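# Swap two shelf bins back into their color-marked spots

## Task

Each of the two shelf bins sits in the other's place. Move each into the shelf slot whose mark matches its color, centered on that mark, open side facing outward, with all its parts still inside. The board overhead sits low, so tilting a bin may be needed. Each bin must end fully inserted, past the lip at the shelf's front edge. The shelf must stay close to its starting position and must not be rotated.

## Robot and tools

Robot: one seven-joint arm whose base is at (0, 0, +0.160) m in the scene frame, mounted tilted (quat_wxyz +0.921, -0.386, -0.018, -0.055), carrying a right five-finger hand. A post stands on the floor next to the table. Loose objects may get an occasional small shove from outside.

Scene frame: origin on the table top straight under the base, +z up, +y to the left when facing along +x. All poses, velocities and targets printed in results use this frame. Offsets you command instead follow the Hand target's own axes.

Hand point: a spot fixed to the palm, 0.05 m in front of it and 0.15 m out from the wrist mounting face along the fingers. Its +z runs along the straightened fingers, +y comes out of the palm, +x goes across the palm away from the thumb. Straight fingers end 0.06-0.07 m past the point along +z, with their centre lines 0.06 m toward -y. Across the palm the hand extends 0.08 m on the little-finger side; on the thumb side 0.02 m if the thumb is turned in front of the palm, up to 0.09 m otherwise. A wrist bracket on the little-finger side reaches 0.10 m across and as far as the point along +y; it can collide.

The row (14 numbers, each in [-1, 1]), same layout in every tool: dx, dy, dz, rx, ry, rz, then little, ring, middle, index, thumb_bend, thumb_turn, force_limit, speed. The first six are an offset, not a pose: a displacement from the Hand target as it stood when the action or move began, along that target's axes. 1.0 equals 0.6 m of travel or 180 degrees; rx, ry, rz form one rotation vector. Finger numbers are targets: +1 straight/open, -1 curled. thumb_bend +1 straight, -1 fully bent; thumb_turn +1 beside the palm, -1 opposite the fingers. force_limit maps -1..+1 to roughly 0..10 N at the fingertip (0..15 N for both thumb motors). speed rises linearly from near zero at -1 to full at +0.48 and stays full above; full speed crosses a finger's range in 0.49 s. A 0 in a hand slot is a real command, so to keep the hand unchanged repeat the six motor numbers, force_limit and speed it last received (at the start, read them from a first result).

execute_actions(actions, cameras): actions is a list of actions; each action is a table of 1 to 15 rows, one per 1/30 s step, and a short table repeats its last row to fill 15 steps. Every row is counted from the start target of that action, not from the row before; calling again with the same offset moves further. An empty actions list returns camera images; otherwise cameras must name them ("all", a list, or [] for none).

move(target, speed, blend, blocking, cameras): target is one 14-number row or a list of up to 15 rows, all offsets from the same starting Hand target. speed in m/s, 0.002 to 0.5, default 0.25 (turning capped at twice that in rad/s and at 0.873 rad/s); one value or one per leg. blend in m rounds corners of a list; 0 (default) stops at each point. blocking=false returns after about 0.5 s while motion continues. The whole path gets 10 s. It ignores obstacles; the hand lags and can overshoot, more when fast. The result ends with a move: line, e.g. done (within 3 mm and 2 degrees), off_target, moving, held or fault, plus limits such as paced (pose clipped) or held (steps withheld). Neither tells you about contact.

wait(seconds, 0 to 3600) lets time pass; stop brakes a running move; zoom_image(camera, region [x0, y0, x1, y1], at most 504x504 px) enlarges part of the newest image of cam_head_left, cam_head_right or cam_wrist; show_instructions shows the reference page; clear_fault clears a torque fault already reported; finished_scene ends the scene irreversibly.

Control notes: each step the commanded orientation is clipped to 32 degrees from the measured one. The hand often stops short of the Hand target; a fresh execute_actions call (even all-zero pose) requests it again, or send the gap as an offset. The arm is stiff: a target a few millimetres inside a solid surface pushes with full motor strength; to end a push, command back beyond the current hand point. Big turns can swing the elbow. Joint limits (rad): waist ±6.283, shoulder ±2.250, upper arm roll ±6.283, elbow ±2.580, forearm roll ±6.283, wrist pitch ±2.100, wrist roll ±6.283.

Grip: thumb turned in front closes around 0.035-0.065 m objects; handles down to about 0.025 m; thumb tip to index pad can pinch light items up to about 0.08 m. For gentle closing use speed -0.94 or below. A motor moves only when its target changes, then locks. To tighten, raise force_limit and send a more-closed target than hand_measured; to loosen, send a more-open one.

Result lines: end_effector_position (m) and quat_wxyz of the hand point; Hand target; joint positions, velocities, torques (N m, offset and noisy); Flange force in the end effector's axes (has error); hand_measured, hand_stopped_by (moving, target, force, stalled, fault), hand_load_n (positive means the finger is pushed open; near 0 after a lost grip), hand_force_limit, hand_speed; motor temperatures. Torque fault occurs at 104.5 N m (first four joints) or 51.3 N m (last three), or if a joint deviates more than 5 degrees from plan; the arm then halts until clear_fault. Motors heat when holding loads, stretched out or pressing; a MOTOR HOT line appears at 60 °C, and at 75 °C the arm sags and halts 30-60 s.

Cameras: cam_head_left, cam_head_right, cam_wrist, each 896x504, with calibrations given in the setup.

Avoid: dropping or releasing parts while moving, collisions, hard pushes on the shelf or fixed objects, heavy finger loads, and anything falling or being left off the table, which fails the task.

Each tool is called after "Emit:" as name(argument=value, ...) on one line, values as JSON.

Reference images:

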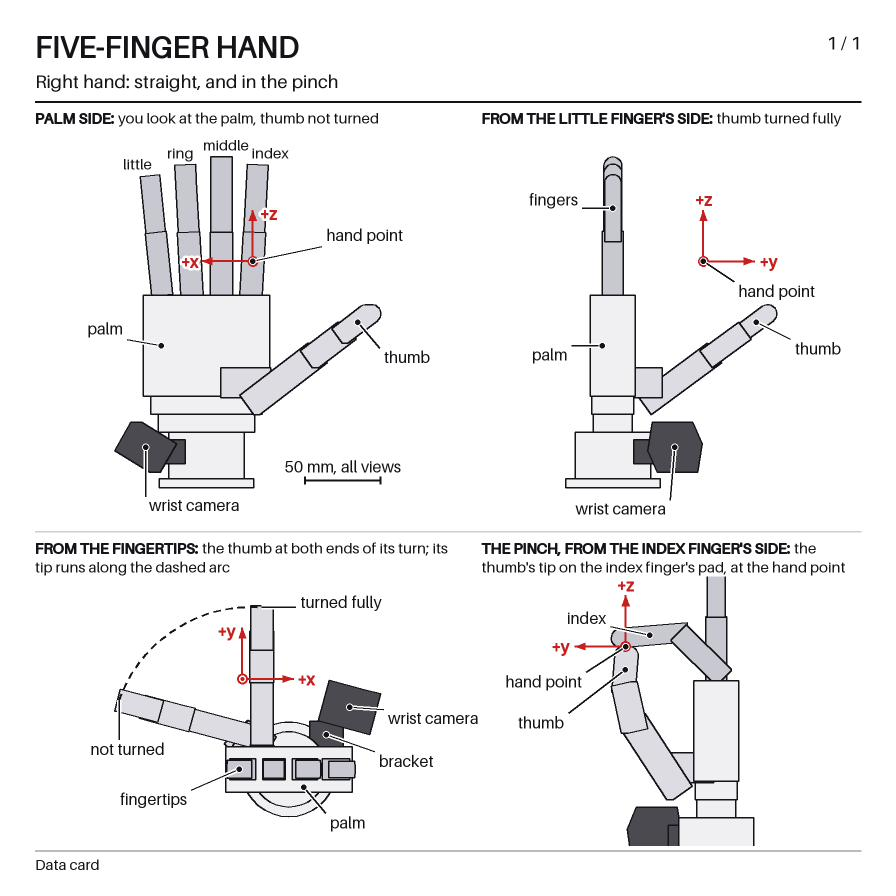

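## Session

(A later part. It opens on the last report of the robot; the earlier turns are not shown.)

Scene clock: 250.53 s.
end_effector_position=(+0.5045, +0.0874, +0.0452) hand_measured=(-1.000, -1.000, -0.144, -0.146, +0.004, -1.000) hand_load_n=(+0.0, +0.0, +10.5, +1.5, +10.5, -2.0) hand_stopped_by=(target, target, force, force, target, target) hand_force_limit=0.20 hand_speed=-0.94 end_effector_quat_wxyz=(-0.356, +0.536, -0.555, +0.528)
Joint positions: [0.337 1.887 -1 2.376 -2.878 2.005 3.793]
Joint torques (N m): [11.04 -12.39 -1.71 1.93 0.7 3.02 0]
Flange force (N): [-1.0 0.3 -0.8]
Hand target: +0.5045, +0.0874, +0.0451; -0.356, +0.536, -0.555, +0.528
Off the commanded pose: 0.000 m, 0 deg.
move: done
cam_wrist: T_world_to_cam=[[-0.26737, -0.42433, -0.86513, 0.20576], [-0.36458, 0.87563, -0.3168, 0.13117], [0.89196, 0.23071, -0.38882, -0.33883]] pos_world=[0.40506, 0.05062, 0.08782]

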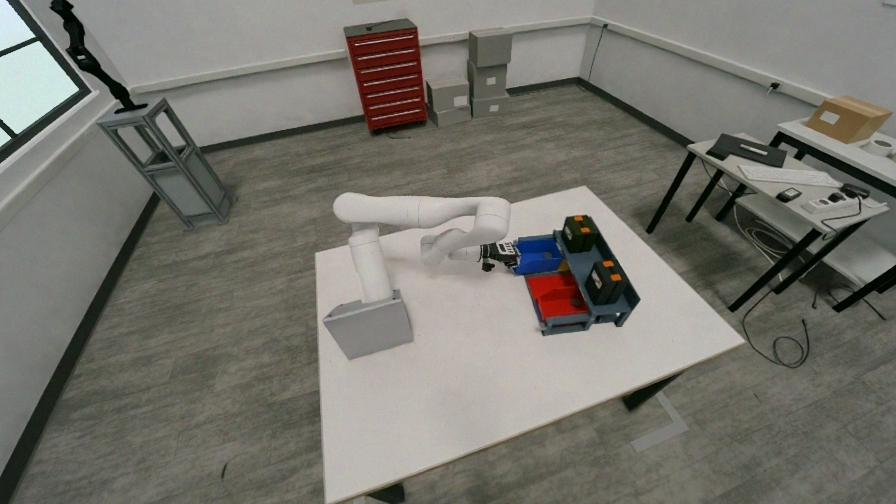

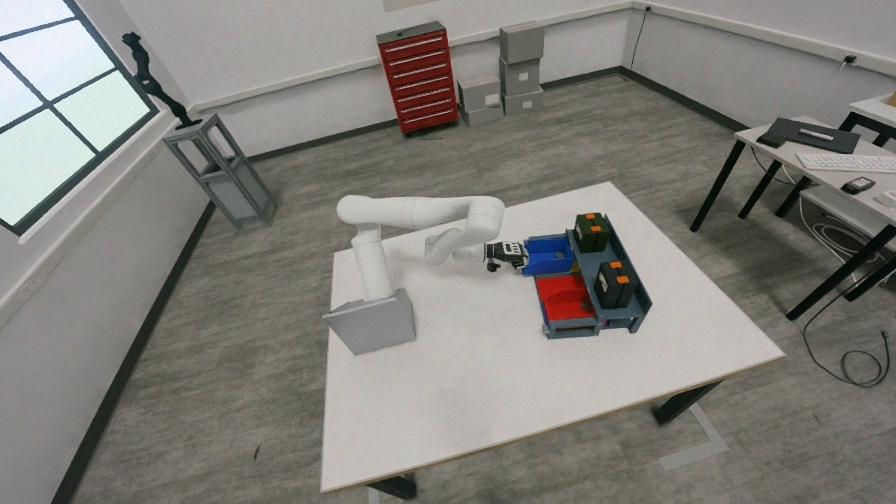

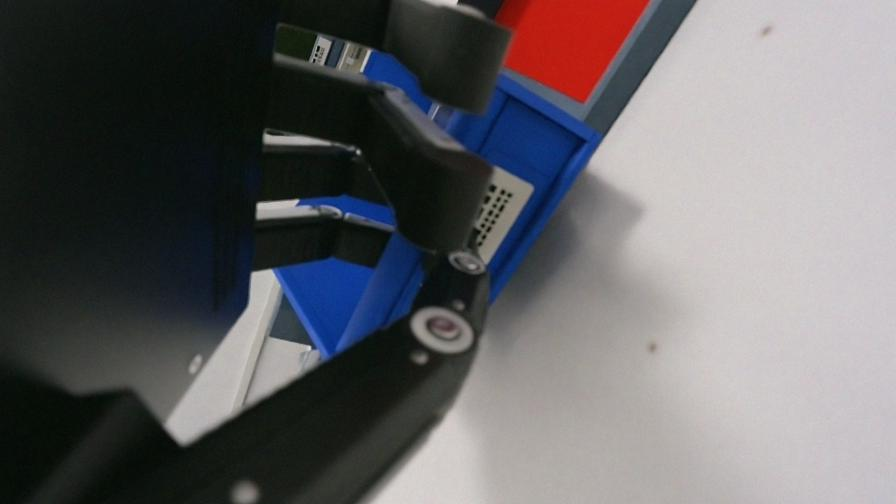

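Emit:
move(target=[0.0027, -0.0151, 0.0700, 0, 0, 0, -1, -1, -0.5, -0.5, 0.0, -1, 0.2, -0.94], speed=0.04, cameras=["cam_wrist", "cam_head_right", "cam_head_left"])

Emit:
zoom_image(camera="cam_head_right", region=[480, 210, 620, 310])

Emit:
zoom_image(camera="cam_head_left", region=[480, 210, 620, 310])

Scene clock: 255.67 s.
end_effector_position=(+0.5465, +0.0784, +0.0462) hand_measured=(-1.000, -1.000, -0.144, -0.144, +0.004, -1.000) hand_load_n=(+0.0, +0.0, +8.0, +5.5, +10.0, -1.5) hand_stopped_by=(target, target, force, force, target, target) hand_force_limit=0.20 hand_speed=-0.94 end_effector_quat_wxyz=(-0.356, +0.536, -0.555, +0.528)
Joint positions: [0.39 1.83 -1.021 2.272 -2.93 1.829 3.76]
Joint torques (N m): [11.5 -13.75 -2.64 0.37 1.15 3.03 -0.04]
Flange force (N): [0.5 0.5 -2.0]
Hand target: +0.5465, +0.0784, +0.0462; -0.356, +0.536, -0.555, +0.528
Off the commanded pose: 0.000 m, 0 deg.
move: done
cam_wrist: T_world_to_cam=[[-0.26736, -0.42438, -0.86511, 0.21408], [-0.36448, 0.87563, -0.3169, 0.15456], [0.892, 0.23059, -0.38879, -0.37387]] pos_world=[0.44706, 0.04172, 0.08882]

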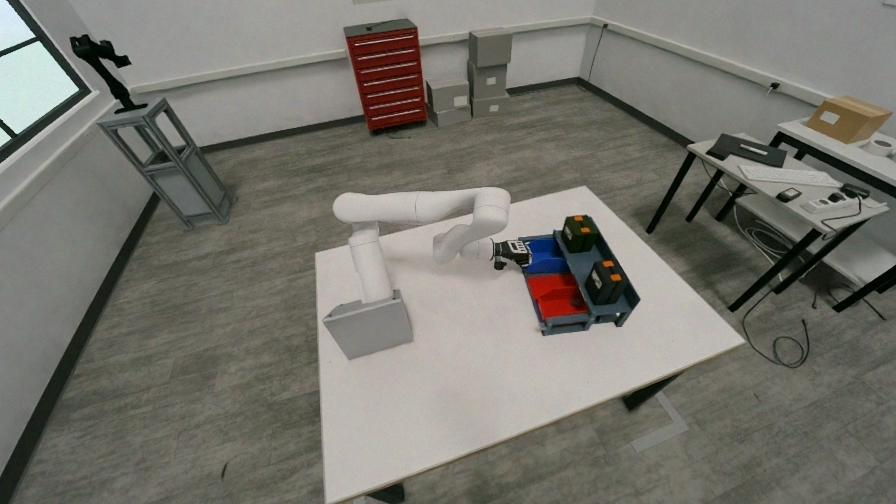

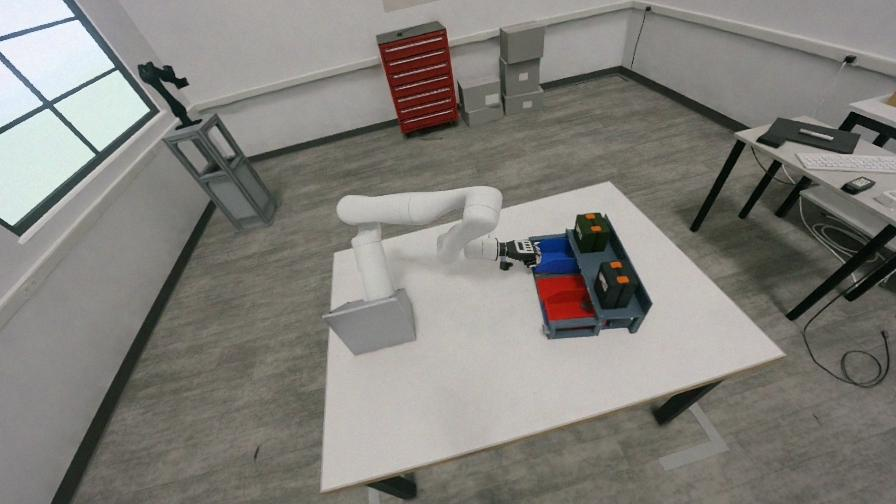

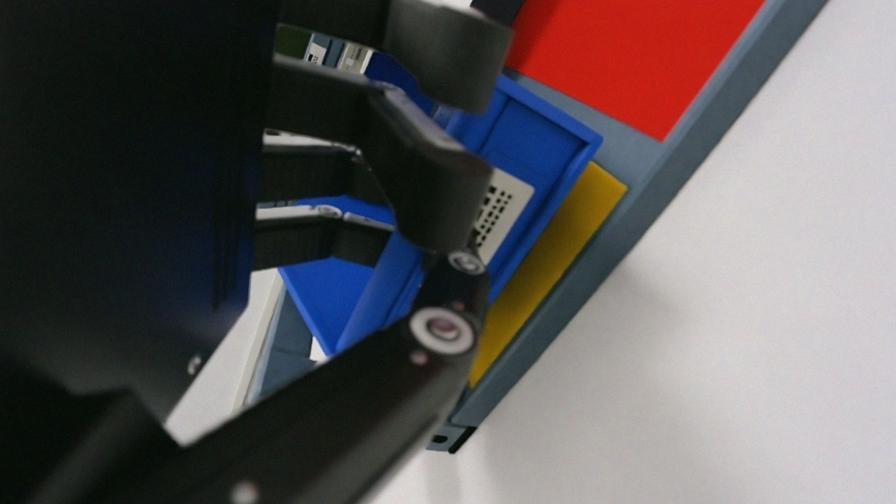

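Scaled by 3.600 from the camera's image (finer frame: 1280x720).

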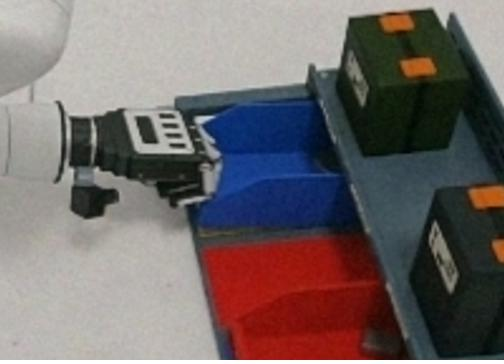

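Scaled by 3.600 from the camera's image (finer frame: 1280x720).

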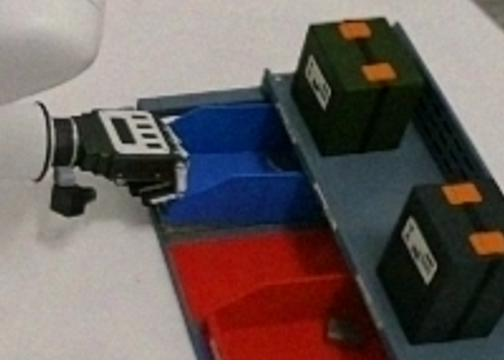

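Emit:
move(target=[-0.0073, 0.0415, 0.0103, 0.0492, 0.0087, 0, -1, -1, -0.5, -0.5, 0.0, -1, 0.2, -0.94], speed=0.02, cameras=["cam_wrist", "cam_head_right"])

Emit:
zoom_image(camera="cam_wrist", region=[360, 60, 700, 400])

Scene clock: 262.83 s.
end_effector_position=(+0.5478, +0.0781, +0.0202) hand_measured=(-1.000, -1.000, -0.144, -0.144, +0.000, -1.000) hand_load_n=(+0.0, +0.5, +9.5, +8.5, +0.5, -3.0) hand_stopped_by=(target, target, force, force, target, target) hand_force_limit=0.20 hand_speed=-0.94 end_effector_quat_wxyz=(-0.388, +0.500, -0.517, +0.576)
Joint positions: [0.228 1.965 -0.997 2.144 -2.794 2.053 3.766]
Joint torques (N m): [5.12 -8.13 0.02 1.36 -0.76 -2.14 0.14]
Flange force (N): [4.2 -17.4 -8.6]
Hand target: +0.5477, +0.0781, +0.0202; -0.388, +0.500, -0.517, +0.576
Off the commanded pose: 0.000 m, 0 deg.
move: done
cam_wrist: T_world_to_cam=[[-0.13292, -0.45289, -0.8816, 0.12072], [-0.30962, 0.86395, -0.39714, 0.11955], [0.94152, 0.22017, -0.25506, -0.41406]] pos_world=[0.44291, 0.04255, 0.04829]
Images, in order (width x height): cam_head_right 896x504, cam_wrist 896x504.

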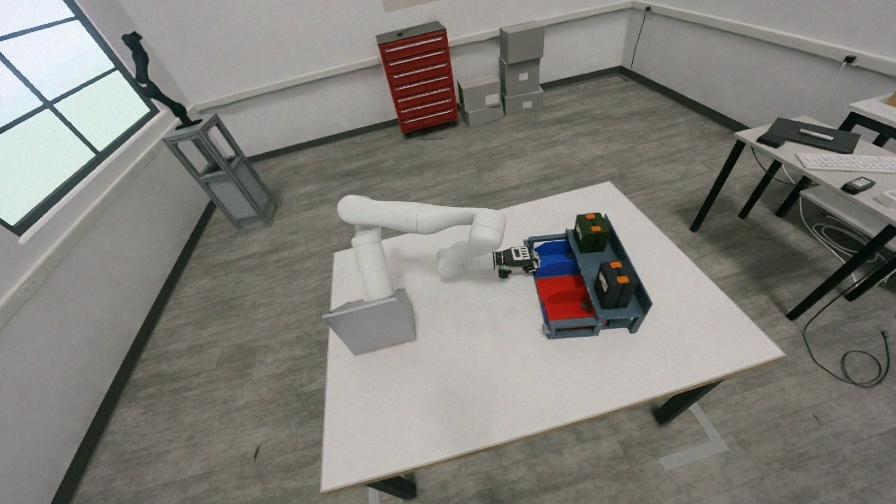

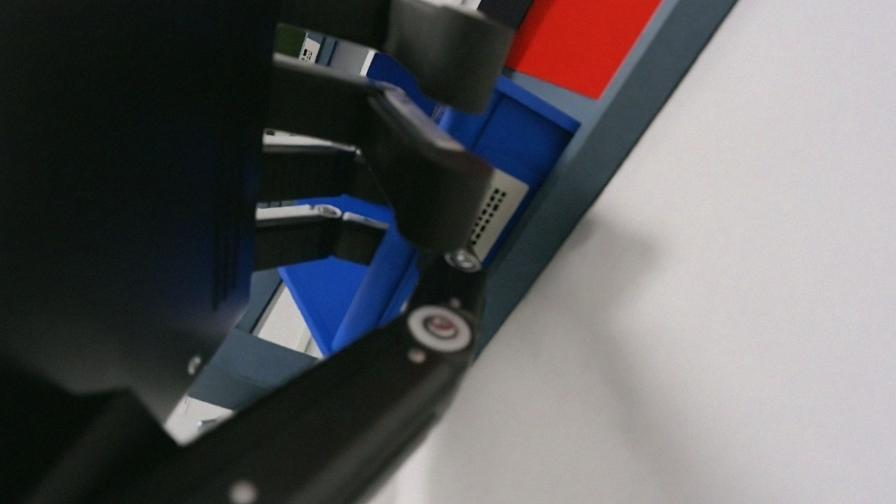

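Scaled by 1.482 from the camera's image (finer frame: 1280x720).

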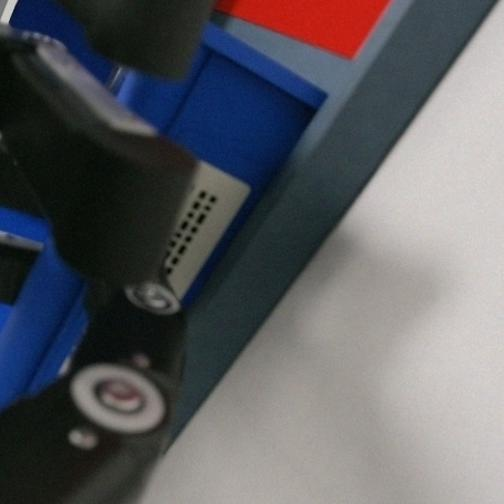

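Emit:
move(target=[0.0004, -0.0025, -0.0008, 0, 0, 0, -1, -1, -0.5, -0.5, 0.0, -1, 0.2, -0.94], speed=0.02, cameras=["cam_wrist"])

Scene clock: 264.60 s.
end_effector_position=(+0.5473, +0.0782, +0.0217) hand_measured=(-1.000, -1.000, -0.144, -0.144, +0.000, -1.000) hand_load_n=(+0.0, +0.0, +9.5, +11.5, +2.0, -2.5) hand_stopped_by=(target, target, force, force, target, target) hand_force_limit=0.20 hand_speed=-0.94 end_effector_quat_wxyz=(-0.388, +0.500, -0.517, +0.576)
Joint positions: [0.23 1.963 -0.997 2.149 -2.794 2.055 3.767]
Joint torques (N m): [10.87 -13.75 -2.55 3.25 2.05 3.67 -0.14]
Flange force (N): [1.1 4.2 6.7]
Hand target: +0.5473, +0.0783, +0.0218; -0.388, +0.500, -0.517, +0.576
Off the commanded pose: 0.000 m, 0 deg.
move: done
cam_wrist: T_world_to_cam=[[-0.13308, -0.45298, -0.88153, 0.12209], [-0.30973, 0.8639, -0.39716, 0.11996], [0.94146, 0.22018, -0.25527, -0.4132]] pos_world=[0.44241, 0.04265, 0.04979]

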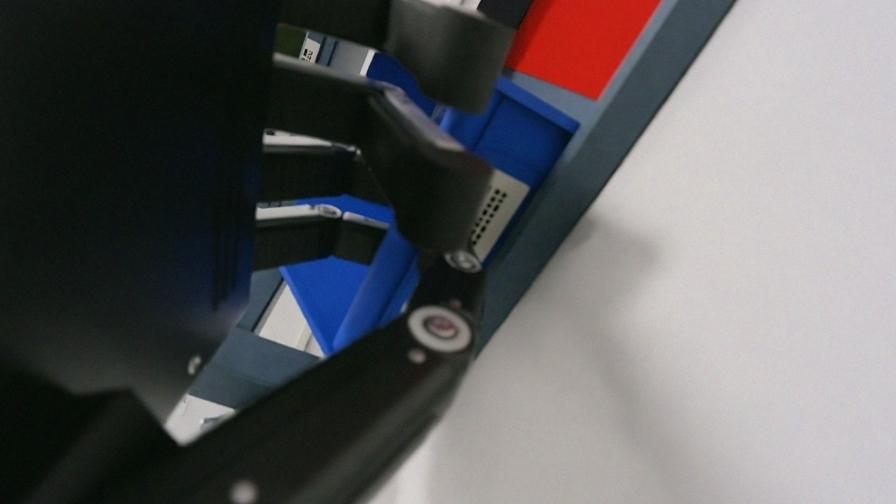

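Emit:
move(target=[-0.0002, 0.0012, 0.0022, 0, 0, 0, -1, -1, -0.5, -0.5, 0.0, -1, 0.2, -0.94], speed=0.01)

Scene clock: 266.63 s.
end_effector_position=(+0.5487, +0.0780, +0.0211) hand_measured=(-1.000, -1.000, -0.144, -0.144, +0.000, -1.000) hand_load_n=(+0.0, +0.0, +10.0, +8.0, +1.5, -3.0) hand_stopped_by=(target, target, force, force, target, target) hand_force_limit=0.20 hand_speed=-0.94 end_effector_quat_wxyz=(-0.388, +0.500, -0.517, +0.576)
Joint positions: [0.231 1.963 -0.998 2.144 -2.795 2.05 3.765]
Joint torques (N m): [8.62 -11.4 -1.48 1.18 0.5 0.8 0.01]
Flange force (N): [2.5 -7.3 -4.7]
Hand target: +0.5486, +0.0780, +0.0210; -0.388, +0.500, -0.517, +0.576
Off the commanded pose: 0.000 m, 0 deg.
move: done

Emit:
move(target=[0, 0, 0, 0, 0, 0, -1, -1, 0.25, 0.25, 0.0, -1, 0.2, -0.7], speed=0.01, cameras=["cam_wrist"])

Emit:
zoom_image(camera="cam_wrist", region=[220, 60, 700, 504])

Scene clock: 268.43 s.
end_effector_position=(+0.5486, +0.0780, +0.0209) hand_measured=(-1.000, -1.000, +0.250, +0.250, +0.000, -1.000) hand_load_n=(+0.0, +0.0, +0.0, +0.0, +0.0, -0.5) hand_stopped_by=(target, target, target, target, target, target) hand_force_limit=0.20 hand_speed=-0.70 end_effector_quat_wxyz=(-0.388, +0.500, -0.517, +0.576)
Joint positions: [0.23 1.963 -0.998 2.144 -2.795 2.05 3.765]
Joint torques (N m): [10.52 -12.54 -1.85 1.43 0.78 2.33 0.04]
Flange force (N): [0.8 -1.8 -1.5]
Hand target: +0.5486, +0.0780, +0.0210; -0.388, +0.500, -0.517, +0.576
Off the commanded pose: 0.000 m, 0 deg.
move: done
cam_wrist: T_world_to_cam=[[-0.133, -0.45296, -0.88155, 0.12143], [-0.30969, 0.86391, -0.39717, 0.1202], [0.94149, 0.22019, -0.25518, -0.4146]] pos_world=[0.44371, 0.04245, 0.04899]

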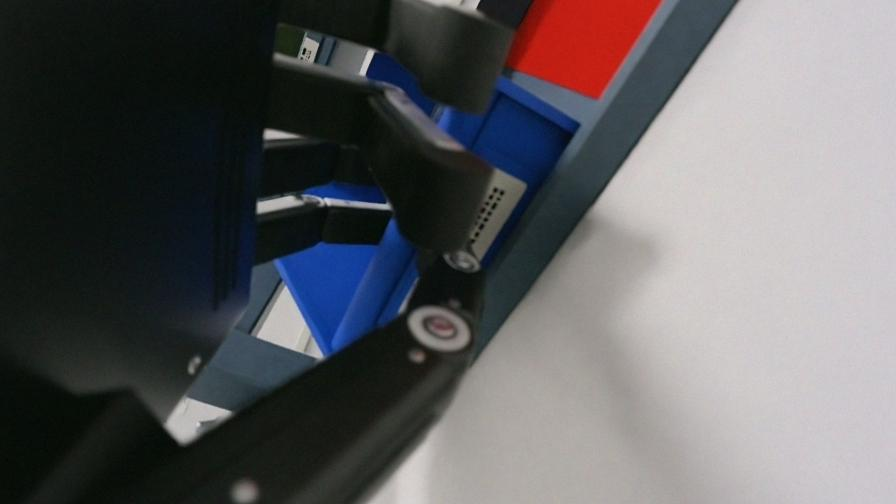

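Scaled by 1.050 from the camera's image (finer frame: 1280x720).

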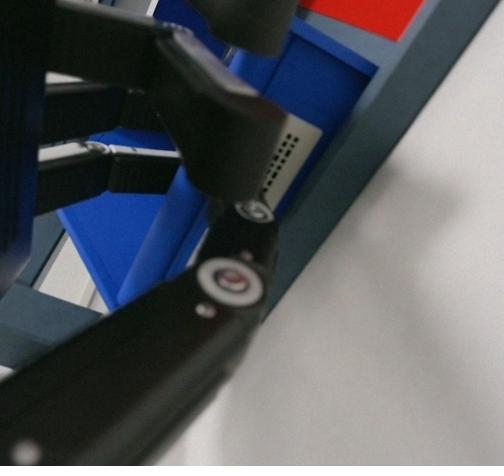

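Emit:
move(target=[[0, 0, -0.01, 0, 0, 0, -1, -1, 0.25, 0.25, 0.0, -1, 0.2, -0.7], [0.0289, -0.164, -0.0158, 0, 0, 0, -1, -1, 0.25, 0.25, 0.0, -1, 0.2, -0.7], [0.0572, -0.324, -0.1283, -0.2626, -0.0463, 0, -1, -1, 0.25, 0.25, 0.0, -1, 0.2, -0.7]], speed=[0.03, 0.06, 0.2], blend=[0, 0.02, 0], cameras=["cam_wrist", "cam_head_right"])

Emit:
zoom_image(camera="cam_head_right", region=[500, 210, 660, 350])

Scene clock: 280.90 s.
end_effector_position=(+0.4799, +0.0927, +0.2209) hand_measured=(-1.000, -1.000, +0.250, +0.250, +0.000, -1.000) hand_load_n=(+0.0, +0.0, +0.0, +0.0, +0.0, +0.0) hand_stopped_by=(target, target, target, target, target, target) hand_force_limit=0.20 hand_speed=-0.70 end_effector_quat_wxyz=(-0.191, +0.653, -0.676, +0.284)
Joint positions: [1.037 0.949 -1.087 2.118 -3.583 0.038 3.791]
Joint torques (N m): [8.3 -6.99 0.36 -7.27 -0.23 1.54 0.06]
Flange force (N): [0.0 3.1 -2.0]
Hand target: +0.4800, +0.0927, +0.2209; -0.191, +0.653, -0.676, +0.284
Off the commanded pose: 0.000 m, 0 deg.
move: done
cam_wrist: T_world_to_cam=[[-0.7624, -0.3187, -0.56319, 0.51457], [-0.44156, 0.89243, 0.09274, 0.11815], [0.47305, 0.31939, -0.82111, 0.03842]] pos_world=[0.4263, 0.04628, 0.31039]
Images, in order (width x height): cam_head_right 896x504, cam_wrist 896x504.

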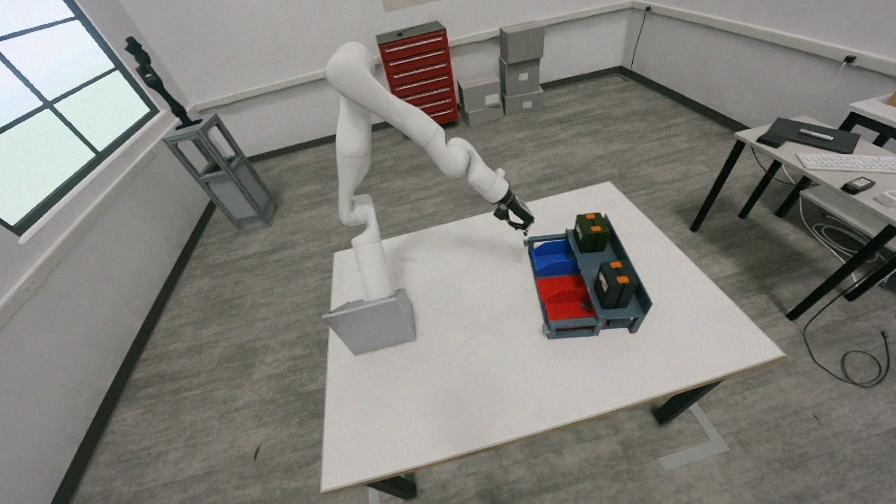

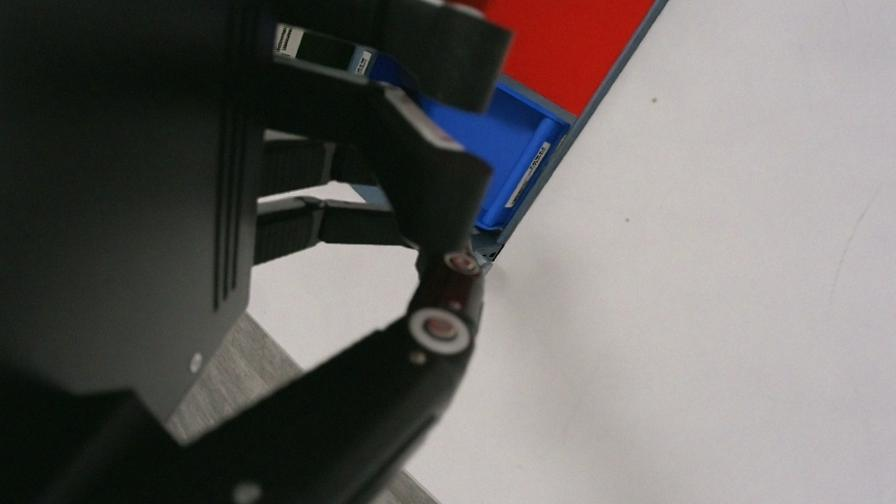

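Scaled by 3.150 from the camera's image (finer frame: 1280x720).

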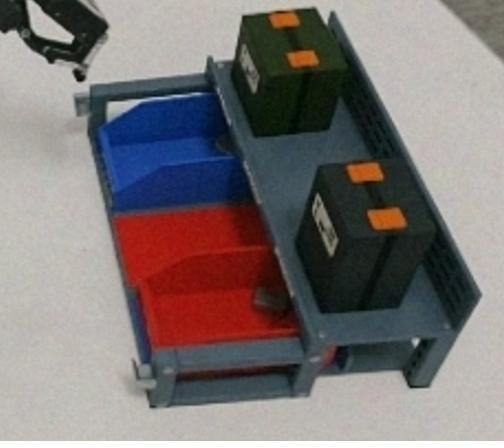

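Emit:
move(target=[0.2588, -0.0767, 0.038, -0.1931, 0.162, 0.5303, 1, 1, 1, 1, 1, -1, 0.2, 0], speed=0.25, cameras=["cam_wrist", "cam_head_right"])

Scene clock: 287.00 s.
end_effector_position=(+0.5183, -0.0636, +0.2501) hand_measured=(+1.000, +1.000, +1.000, +1.000, +1.000, -1.000) hand_load_n=(+0.0, +0.0, +0.0, +0.0, +0.0, +0.0) hand_stopped_by=(target, target, target, target, target, target) hand_force_limit=0.20 hand_speed=0.00 end_effector_quat_wxyz=(+0.000, +0.105, +0.995, +0.000)
Joint positions: [0.538 1.186 -0.049 1.209 -3.739 -1.317 2.316]
Joint torques (N m): [12.47 -15.68 4.94 -7.24 -0.25 0.18 0.09]
Flange force (N): [3.1 1.0 1.0]
Hand target: +0.5183, -0.0636, +0.2501; +0.000, +0.105, +0.995, +0.000
Off the commanded pose: 0.000 m, 0 deg.
move: done
cam_wrist: T_world_to_cam=[[-0.10476, 0.99449, 0.00475, 0.11104], [0.87845, 0.0903, 0.46923, -0.55747], [0.46622, 0.05333, -0.88306, 0.09638]] pos_world=[0.4564, -0.06523, 0.34617]
Images, in order (width x height): cam_head_right 896x504, cam_wrist 896x504.

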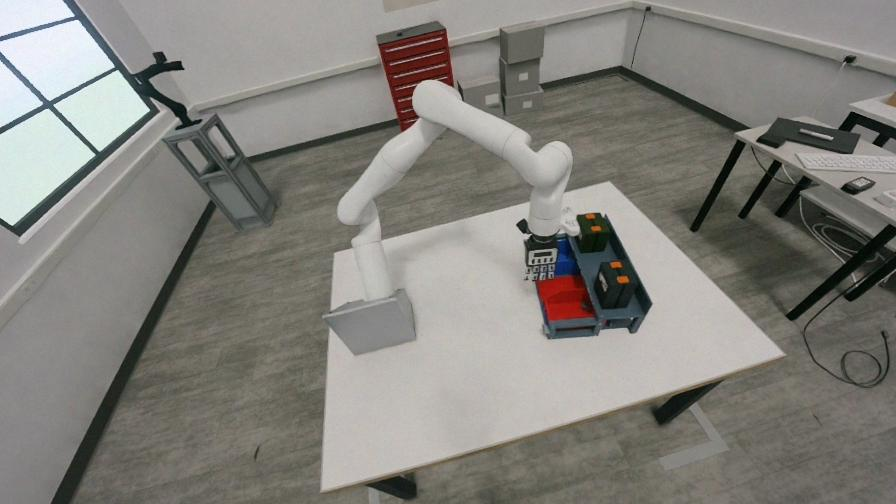

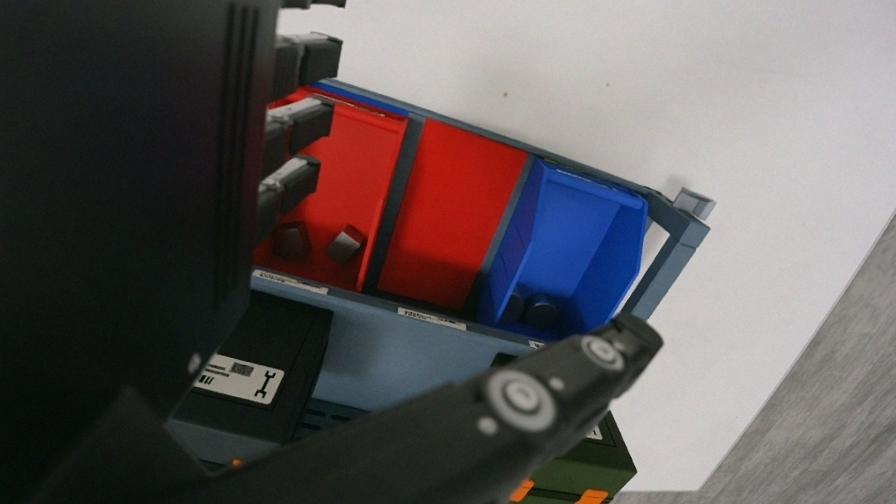

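Emit:
move(target=[[-0.1533, 0, 0, 0, 0, 0, 1, 1, 1, 1, 1, -1, 0.2, 0], [-0.1533, 0, 0.18, 0, 0, 0, 1, 1, 1, 1, 1, -1, 0.2, 0]], speed=[0.15, 0.08], cameras=["cam_wrist", "cam_head_right"])

Emit:
zoom_image(camera="cam_head_right", region=[500, 190, 660, 350])

Scene clock: 293.23 s.
end_effector_position=(+0.6083, -0.0828, +0.1421) hand_measured=(+1.000, +1.000, +1.000, +1.000, +1.000, -1.000) hand_load_n=(+0.0, +0.0, +0.0, +0.0, +0.0, +0.0) hand_stopped_by=(target, target, target, target, target, target) hand_force_limit=0.20 hand_speed=0.00 end_effector_quat_wxyz=(+0.000, +0.105, +0.995, +0.000)
Joint positions: [0.38 1.438 -0.077 0.895 -3.787 -1.286 2.177]
Joint torques (N m): [14.92 -18.26 4.47 -7.1 -0.31 0.19 0.1]
Flange force (N): [5.1 1.5 0.5]
Hand target: +0.6083, -0.0828, +0.1421; +0.000, +0.105, +0.995, +0.000
Off the commanded pose: 0.000 m, 0 deg.
move: done
cam_wrist: T_world_to_cam=[[-0.10486, 0.99448, 0.00471, 0.14023], [0.87848, 0.0904, 0.46916, -0.5841], [0.46614, 0.05333, -0.8831, -0.03987]] pos_world=[0.5464, -0.08453, 0.23816]
Images, in order (width x height): cam_head_right 896x504, cam_wrist 896x504.

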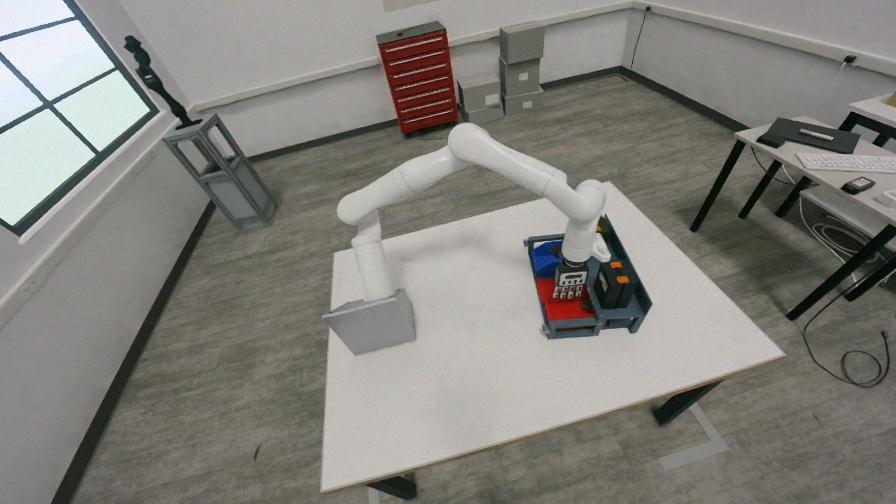

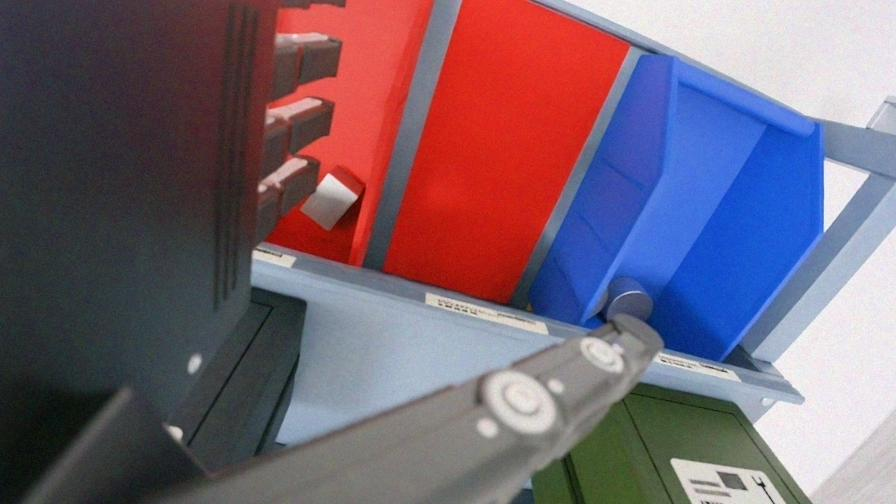

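Scaled by 3.150 from the camera's image (finer frame: 1280x720).

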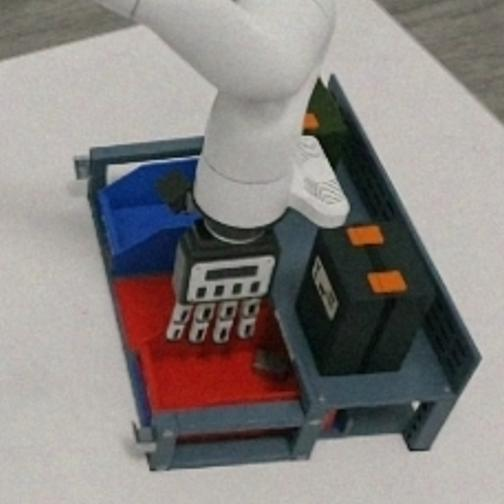

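Emit:
move(target=[0, 0, 0.0933, 0, 0, 0, 1, 1, 1, 1, 1, -1, 0.2, 0], speed=0.05, cameras=["cam_wrist", "cam_head_right"])

Emit:
zoom_image(camera="cam_head_right", region=[500, 190, 660, 350])

Scene clock: 296.03 s.
end_effector_position=(+0.6083, -0.0829, +0.0862) hand_measured=(+1.000, +1.000, +1.000, +1.000, +1.000, -1.000) hand_load_n=(+0.0, +0.0, +0.0, +0.0, -0.5, +0.0) hand_stopped_by=(target, target, target, target, target, target) hand_force_limit=0.20 hand_speed=0.00 end_effector_quat_wxyz=(+0.000, +0.105, +0.995, +0.000)
Joint positions: [0.334 1.486 -0.099 0.935 -3.81 -1.184 2.198]
Joint torques (N m): [15.07 -18.37 4.65 -6.73 -0.28 0.2 0.07]
Flange force (N): [4.7 1.2 0.1]
Hand target: +0.6083, -0.0829, +0.0862; +0.000, +0.105, +0.995, +0.000
Off the commanded pose: 0.000 m, 0 deg.
move: done
cam_wrist: T_world_to_cam=[[-0.1048, 0.99448, 0.00461, 0.14048], [0.87844, 0.0904, 0.46923, -0.55786], [0.46622, 0.05323, -0.88307, -0.08929]] pos_world=[0.5464, -0.08453, 0.18227]
Images, in order (width x height): cam_head_right 896x504, cam_wrist 896x504.

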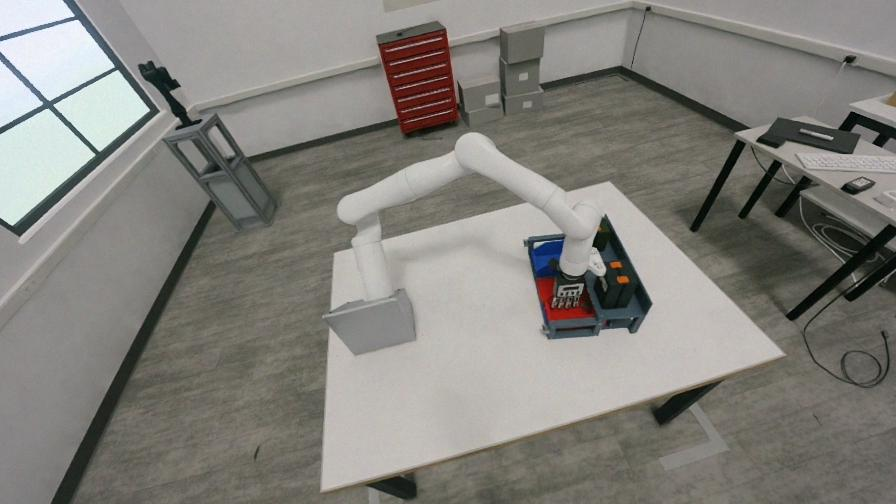

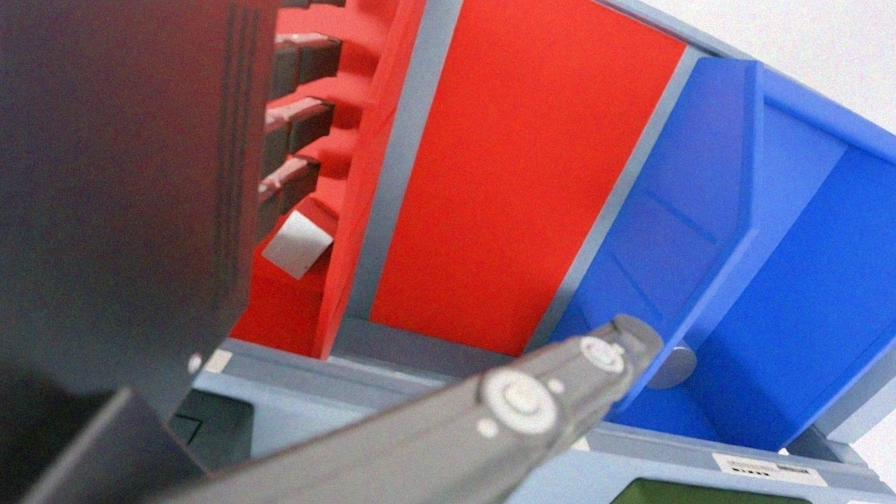

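Scaled by 3.150 from the camera's image (finer frame: 1280x720).

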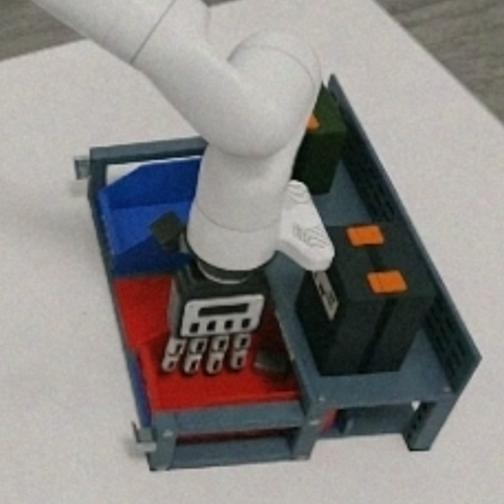

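Emit:
wait(seconds=0.1, cameras=["cam_head_left", "cam_head_right"])

Emit:
zoom_image(camera="cam_head_left", region=[490, 190, 650, 350])

Emit:
zoom_image(camera="cam_head_right", region=[500, 190, 660, 350])

Scene clock: 297.90 s.
end_effector_position=(+0.6083, -0.0829, +0.0861) hand_measured=(+1.000, +1.000, +1.000, +1.000, +1.000, -1.000) hand_load_n=(+0.0, +0.0, +0.0, +0.0, +0.0, +0.0) hand_stopped_by=(target, target, target, target, target, target) hand_force_limit=0.20 hand_speed=0.00 end_effector_quat_wxyz=(+0.000, +0.105, +0.995, +0.000)
Joint positions: [0.334 1.486 -0.099 0.935 -3.81 -1.184 2.198]
Joint torques (N m): [15.08 -18.35 4.57 -6.67 -0.27 0.19 0.09]
Flange force (N): [4.3 1.1 0.1]
Hand target: +0.6083, -0.0829, +0.0861; +0.000, +0.105, +0.995, +0.000
Off the commanded pose: 0.000 m, 0 deg.
wait: 0.10 s; at rest from the start

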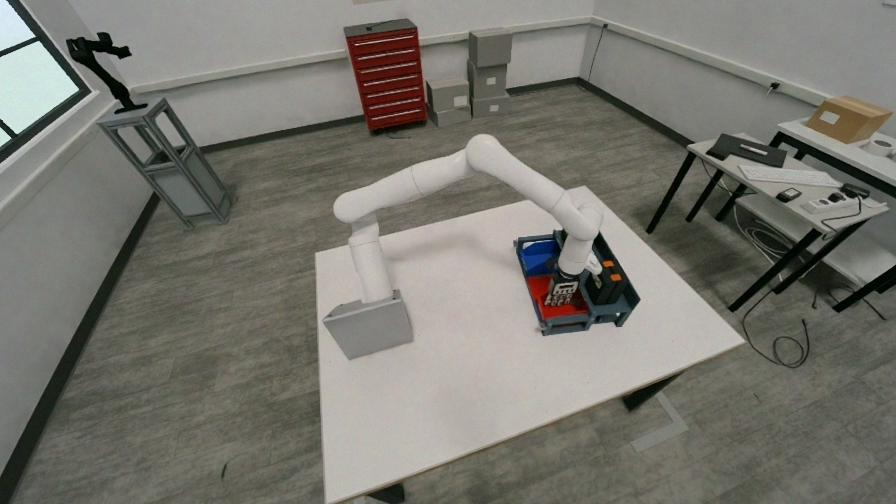

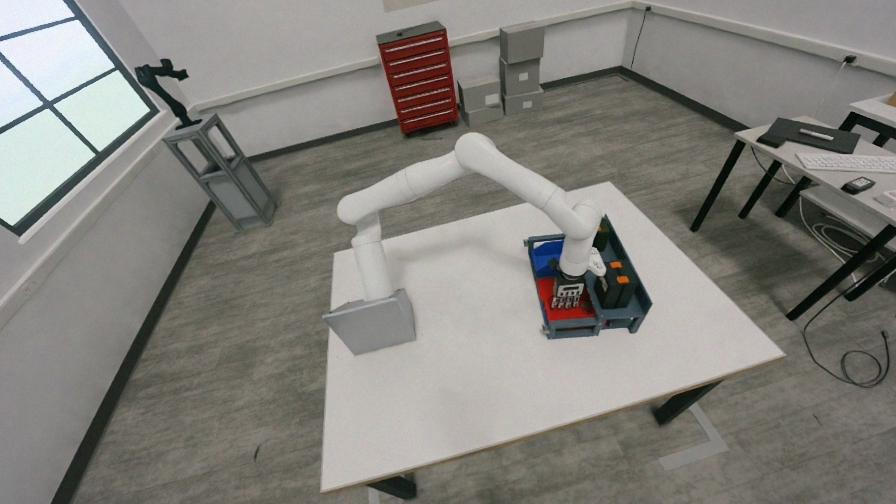

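Scaled by 3.150 from the camera's image (finer frame: 1280x720).

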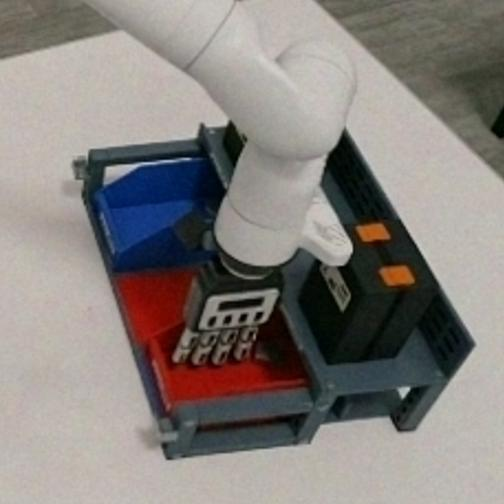

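Scaled by 3.150 from the camera's image (finer frame: 1280x720).

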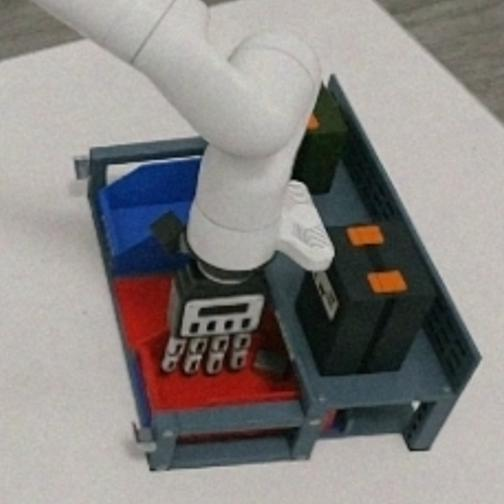

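Emit:
move(target=[[0, 0, -0.0367, 0, 0, 0, 1, 1, 1, 1, 1, -1, 0.2, 0], [0, 0.0367, -0.0367, 0, 0, 0, 1, 1, 1, 1, 1, -1, 0.2, 0], [0, 0.0667, -0.0367, 0, 0, 0, 1, 1, 1, 1, 1, -1, 0.2, 0], [0, 0.2, -0.0367, 0, 0, 0, 1, 1, 1, 1, 1, -1, 0.2, 0]], speed=[0.06, 0.06, 0.015, 0.04], blend=[0, 0.003, 0.003, 0], cameras=["cam_wrist", "cam_head_right"])

Emit:
zoom_image(camera="cam_head_right", region=[500, 190, 660, 350])

Scene clock: 311.07 s.
end_effector_position=(+0.6333, +0.0345, +0.1081) hand_measured=(+1.000, +1.000, +1.000, +1.000, +1.000, -1.000) hand_load_n=(+0.0, +0.0, +0.0, +0.0, +0.0, +0.0) hand_stopped_by=(target, target, target, target, target, target) hand_force_limit=0.20 hand_speed=0.00 end_effector_quat_wxyz=(+0.000, +0.105, +0.995, +0.000)
Joint positions: [0.235 1.277 -0.123 1.087 -3.844 -1.156 2.083]
Joint torques (N m): [14.58 -17.23 4.25 -6.37 -0.58 -0.13 0.15]
Flange force (N): [3.4 -1.5 -0.2]
Hand target: +0.6333, +0.0345, +0.1081; +0.000, +0.105, +0.995, +0.000
Off the commanded pose: 0.000 m, 0 deg.
move: done
cam_wrist: T_world_to_cam=[[-0.10486, 0.99448, 0.00471, 0.02626], [0.87848, 0.0904, 0.46916, -0.60072], [0.46614, 0.05333, -0.8831, -0.08781]] pos_world=[0.5714, 0.03287, 0.20417]
Images, in order (width x height): cam_head_right 896x504, cam_wrist 896x504.

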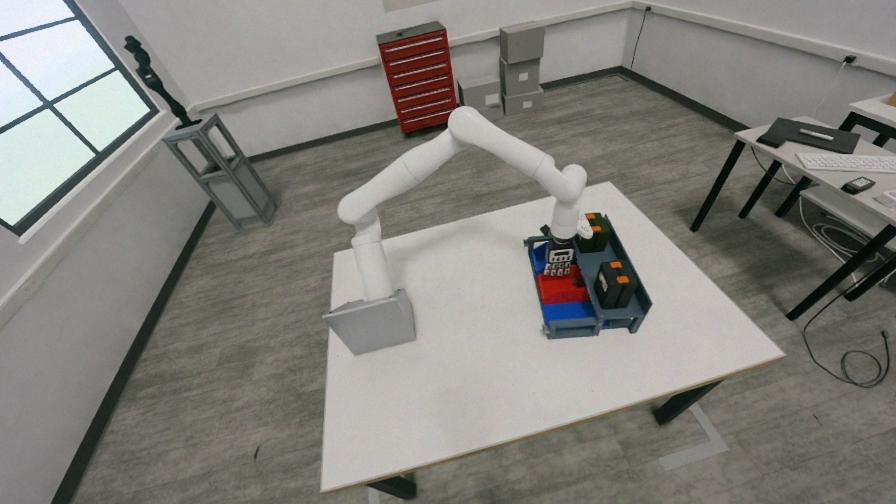

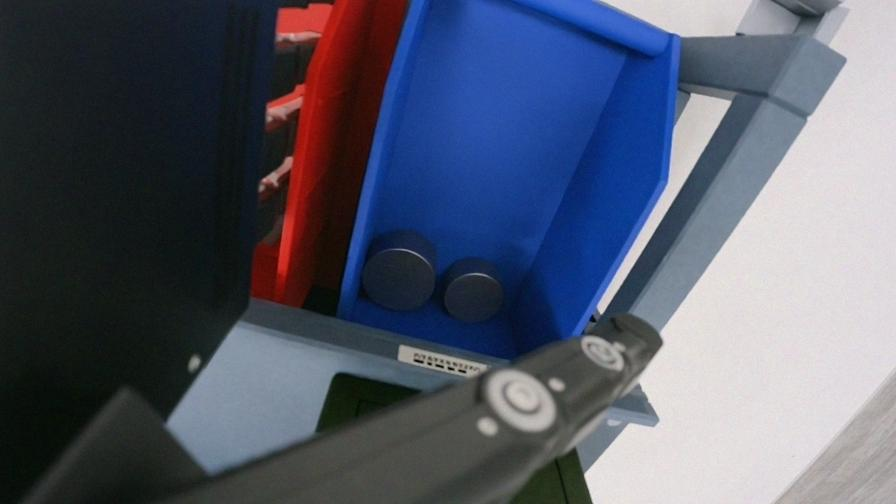

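Scaled by 3.150 from the camera's image (finer frame: 1280x720).

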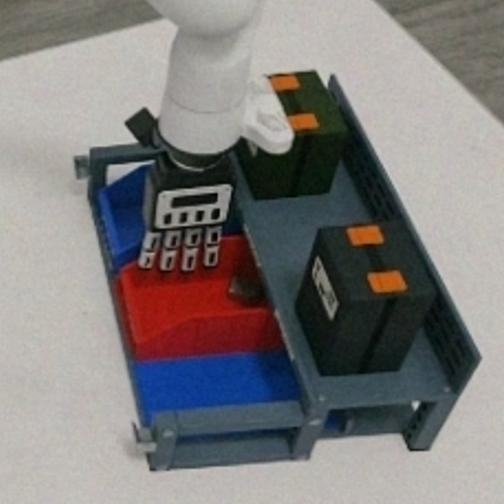

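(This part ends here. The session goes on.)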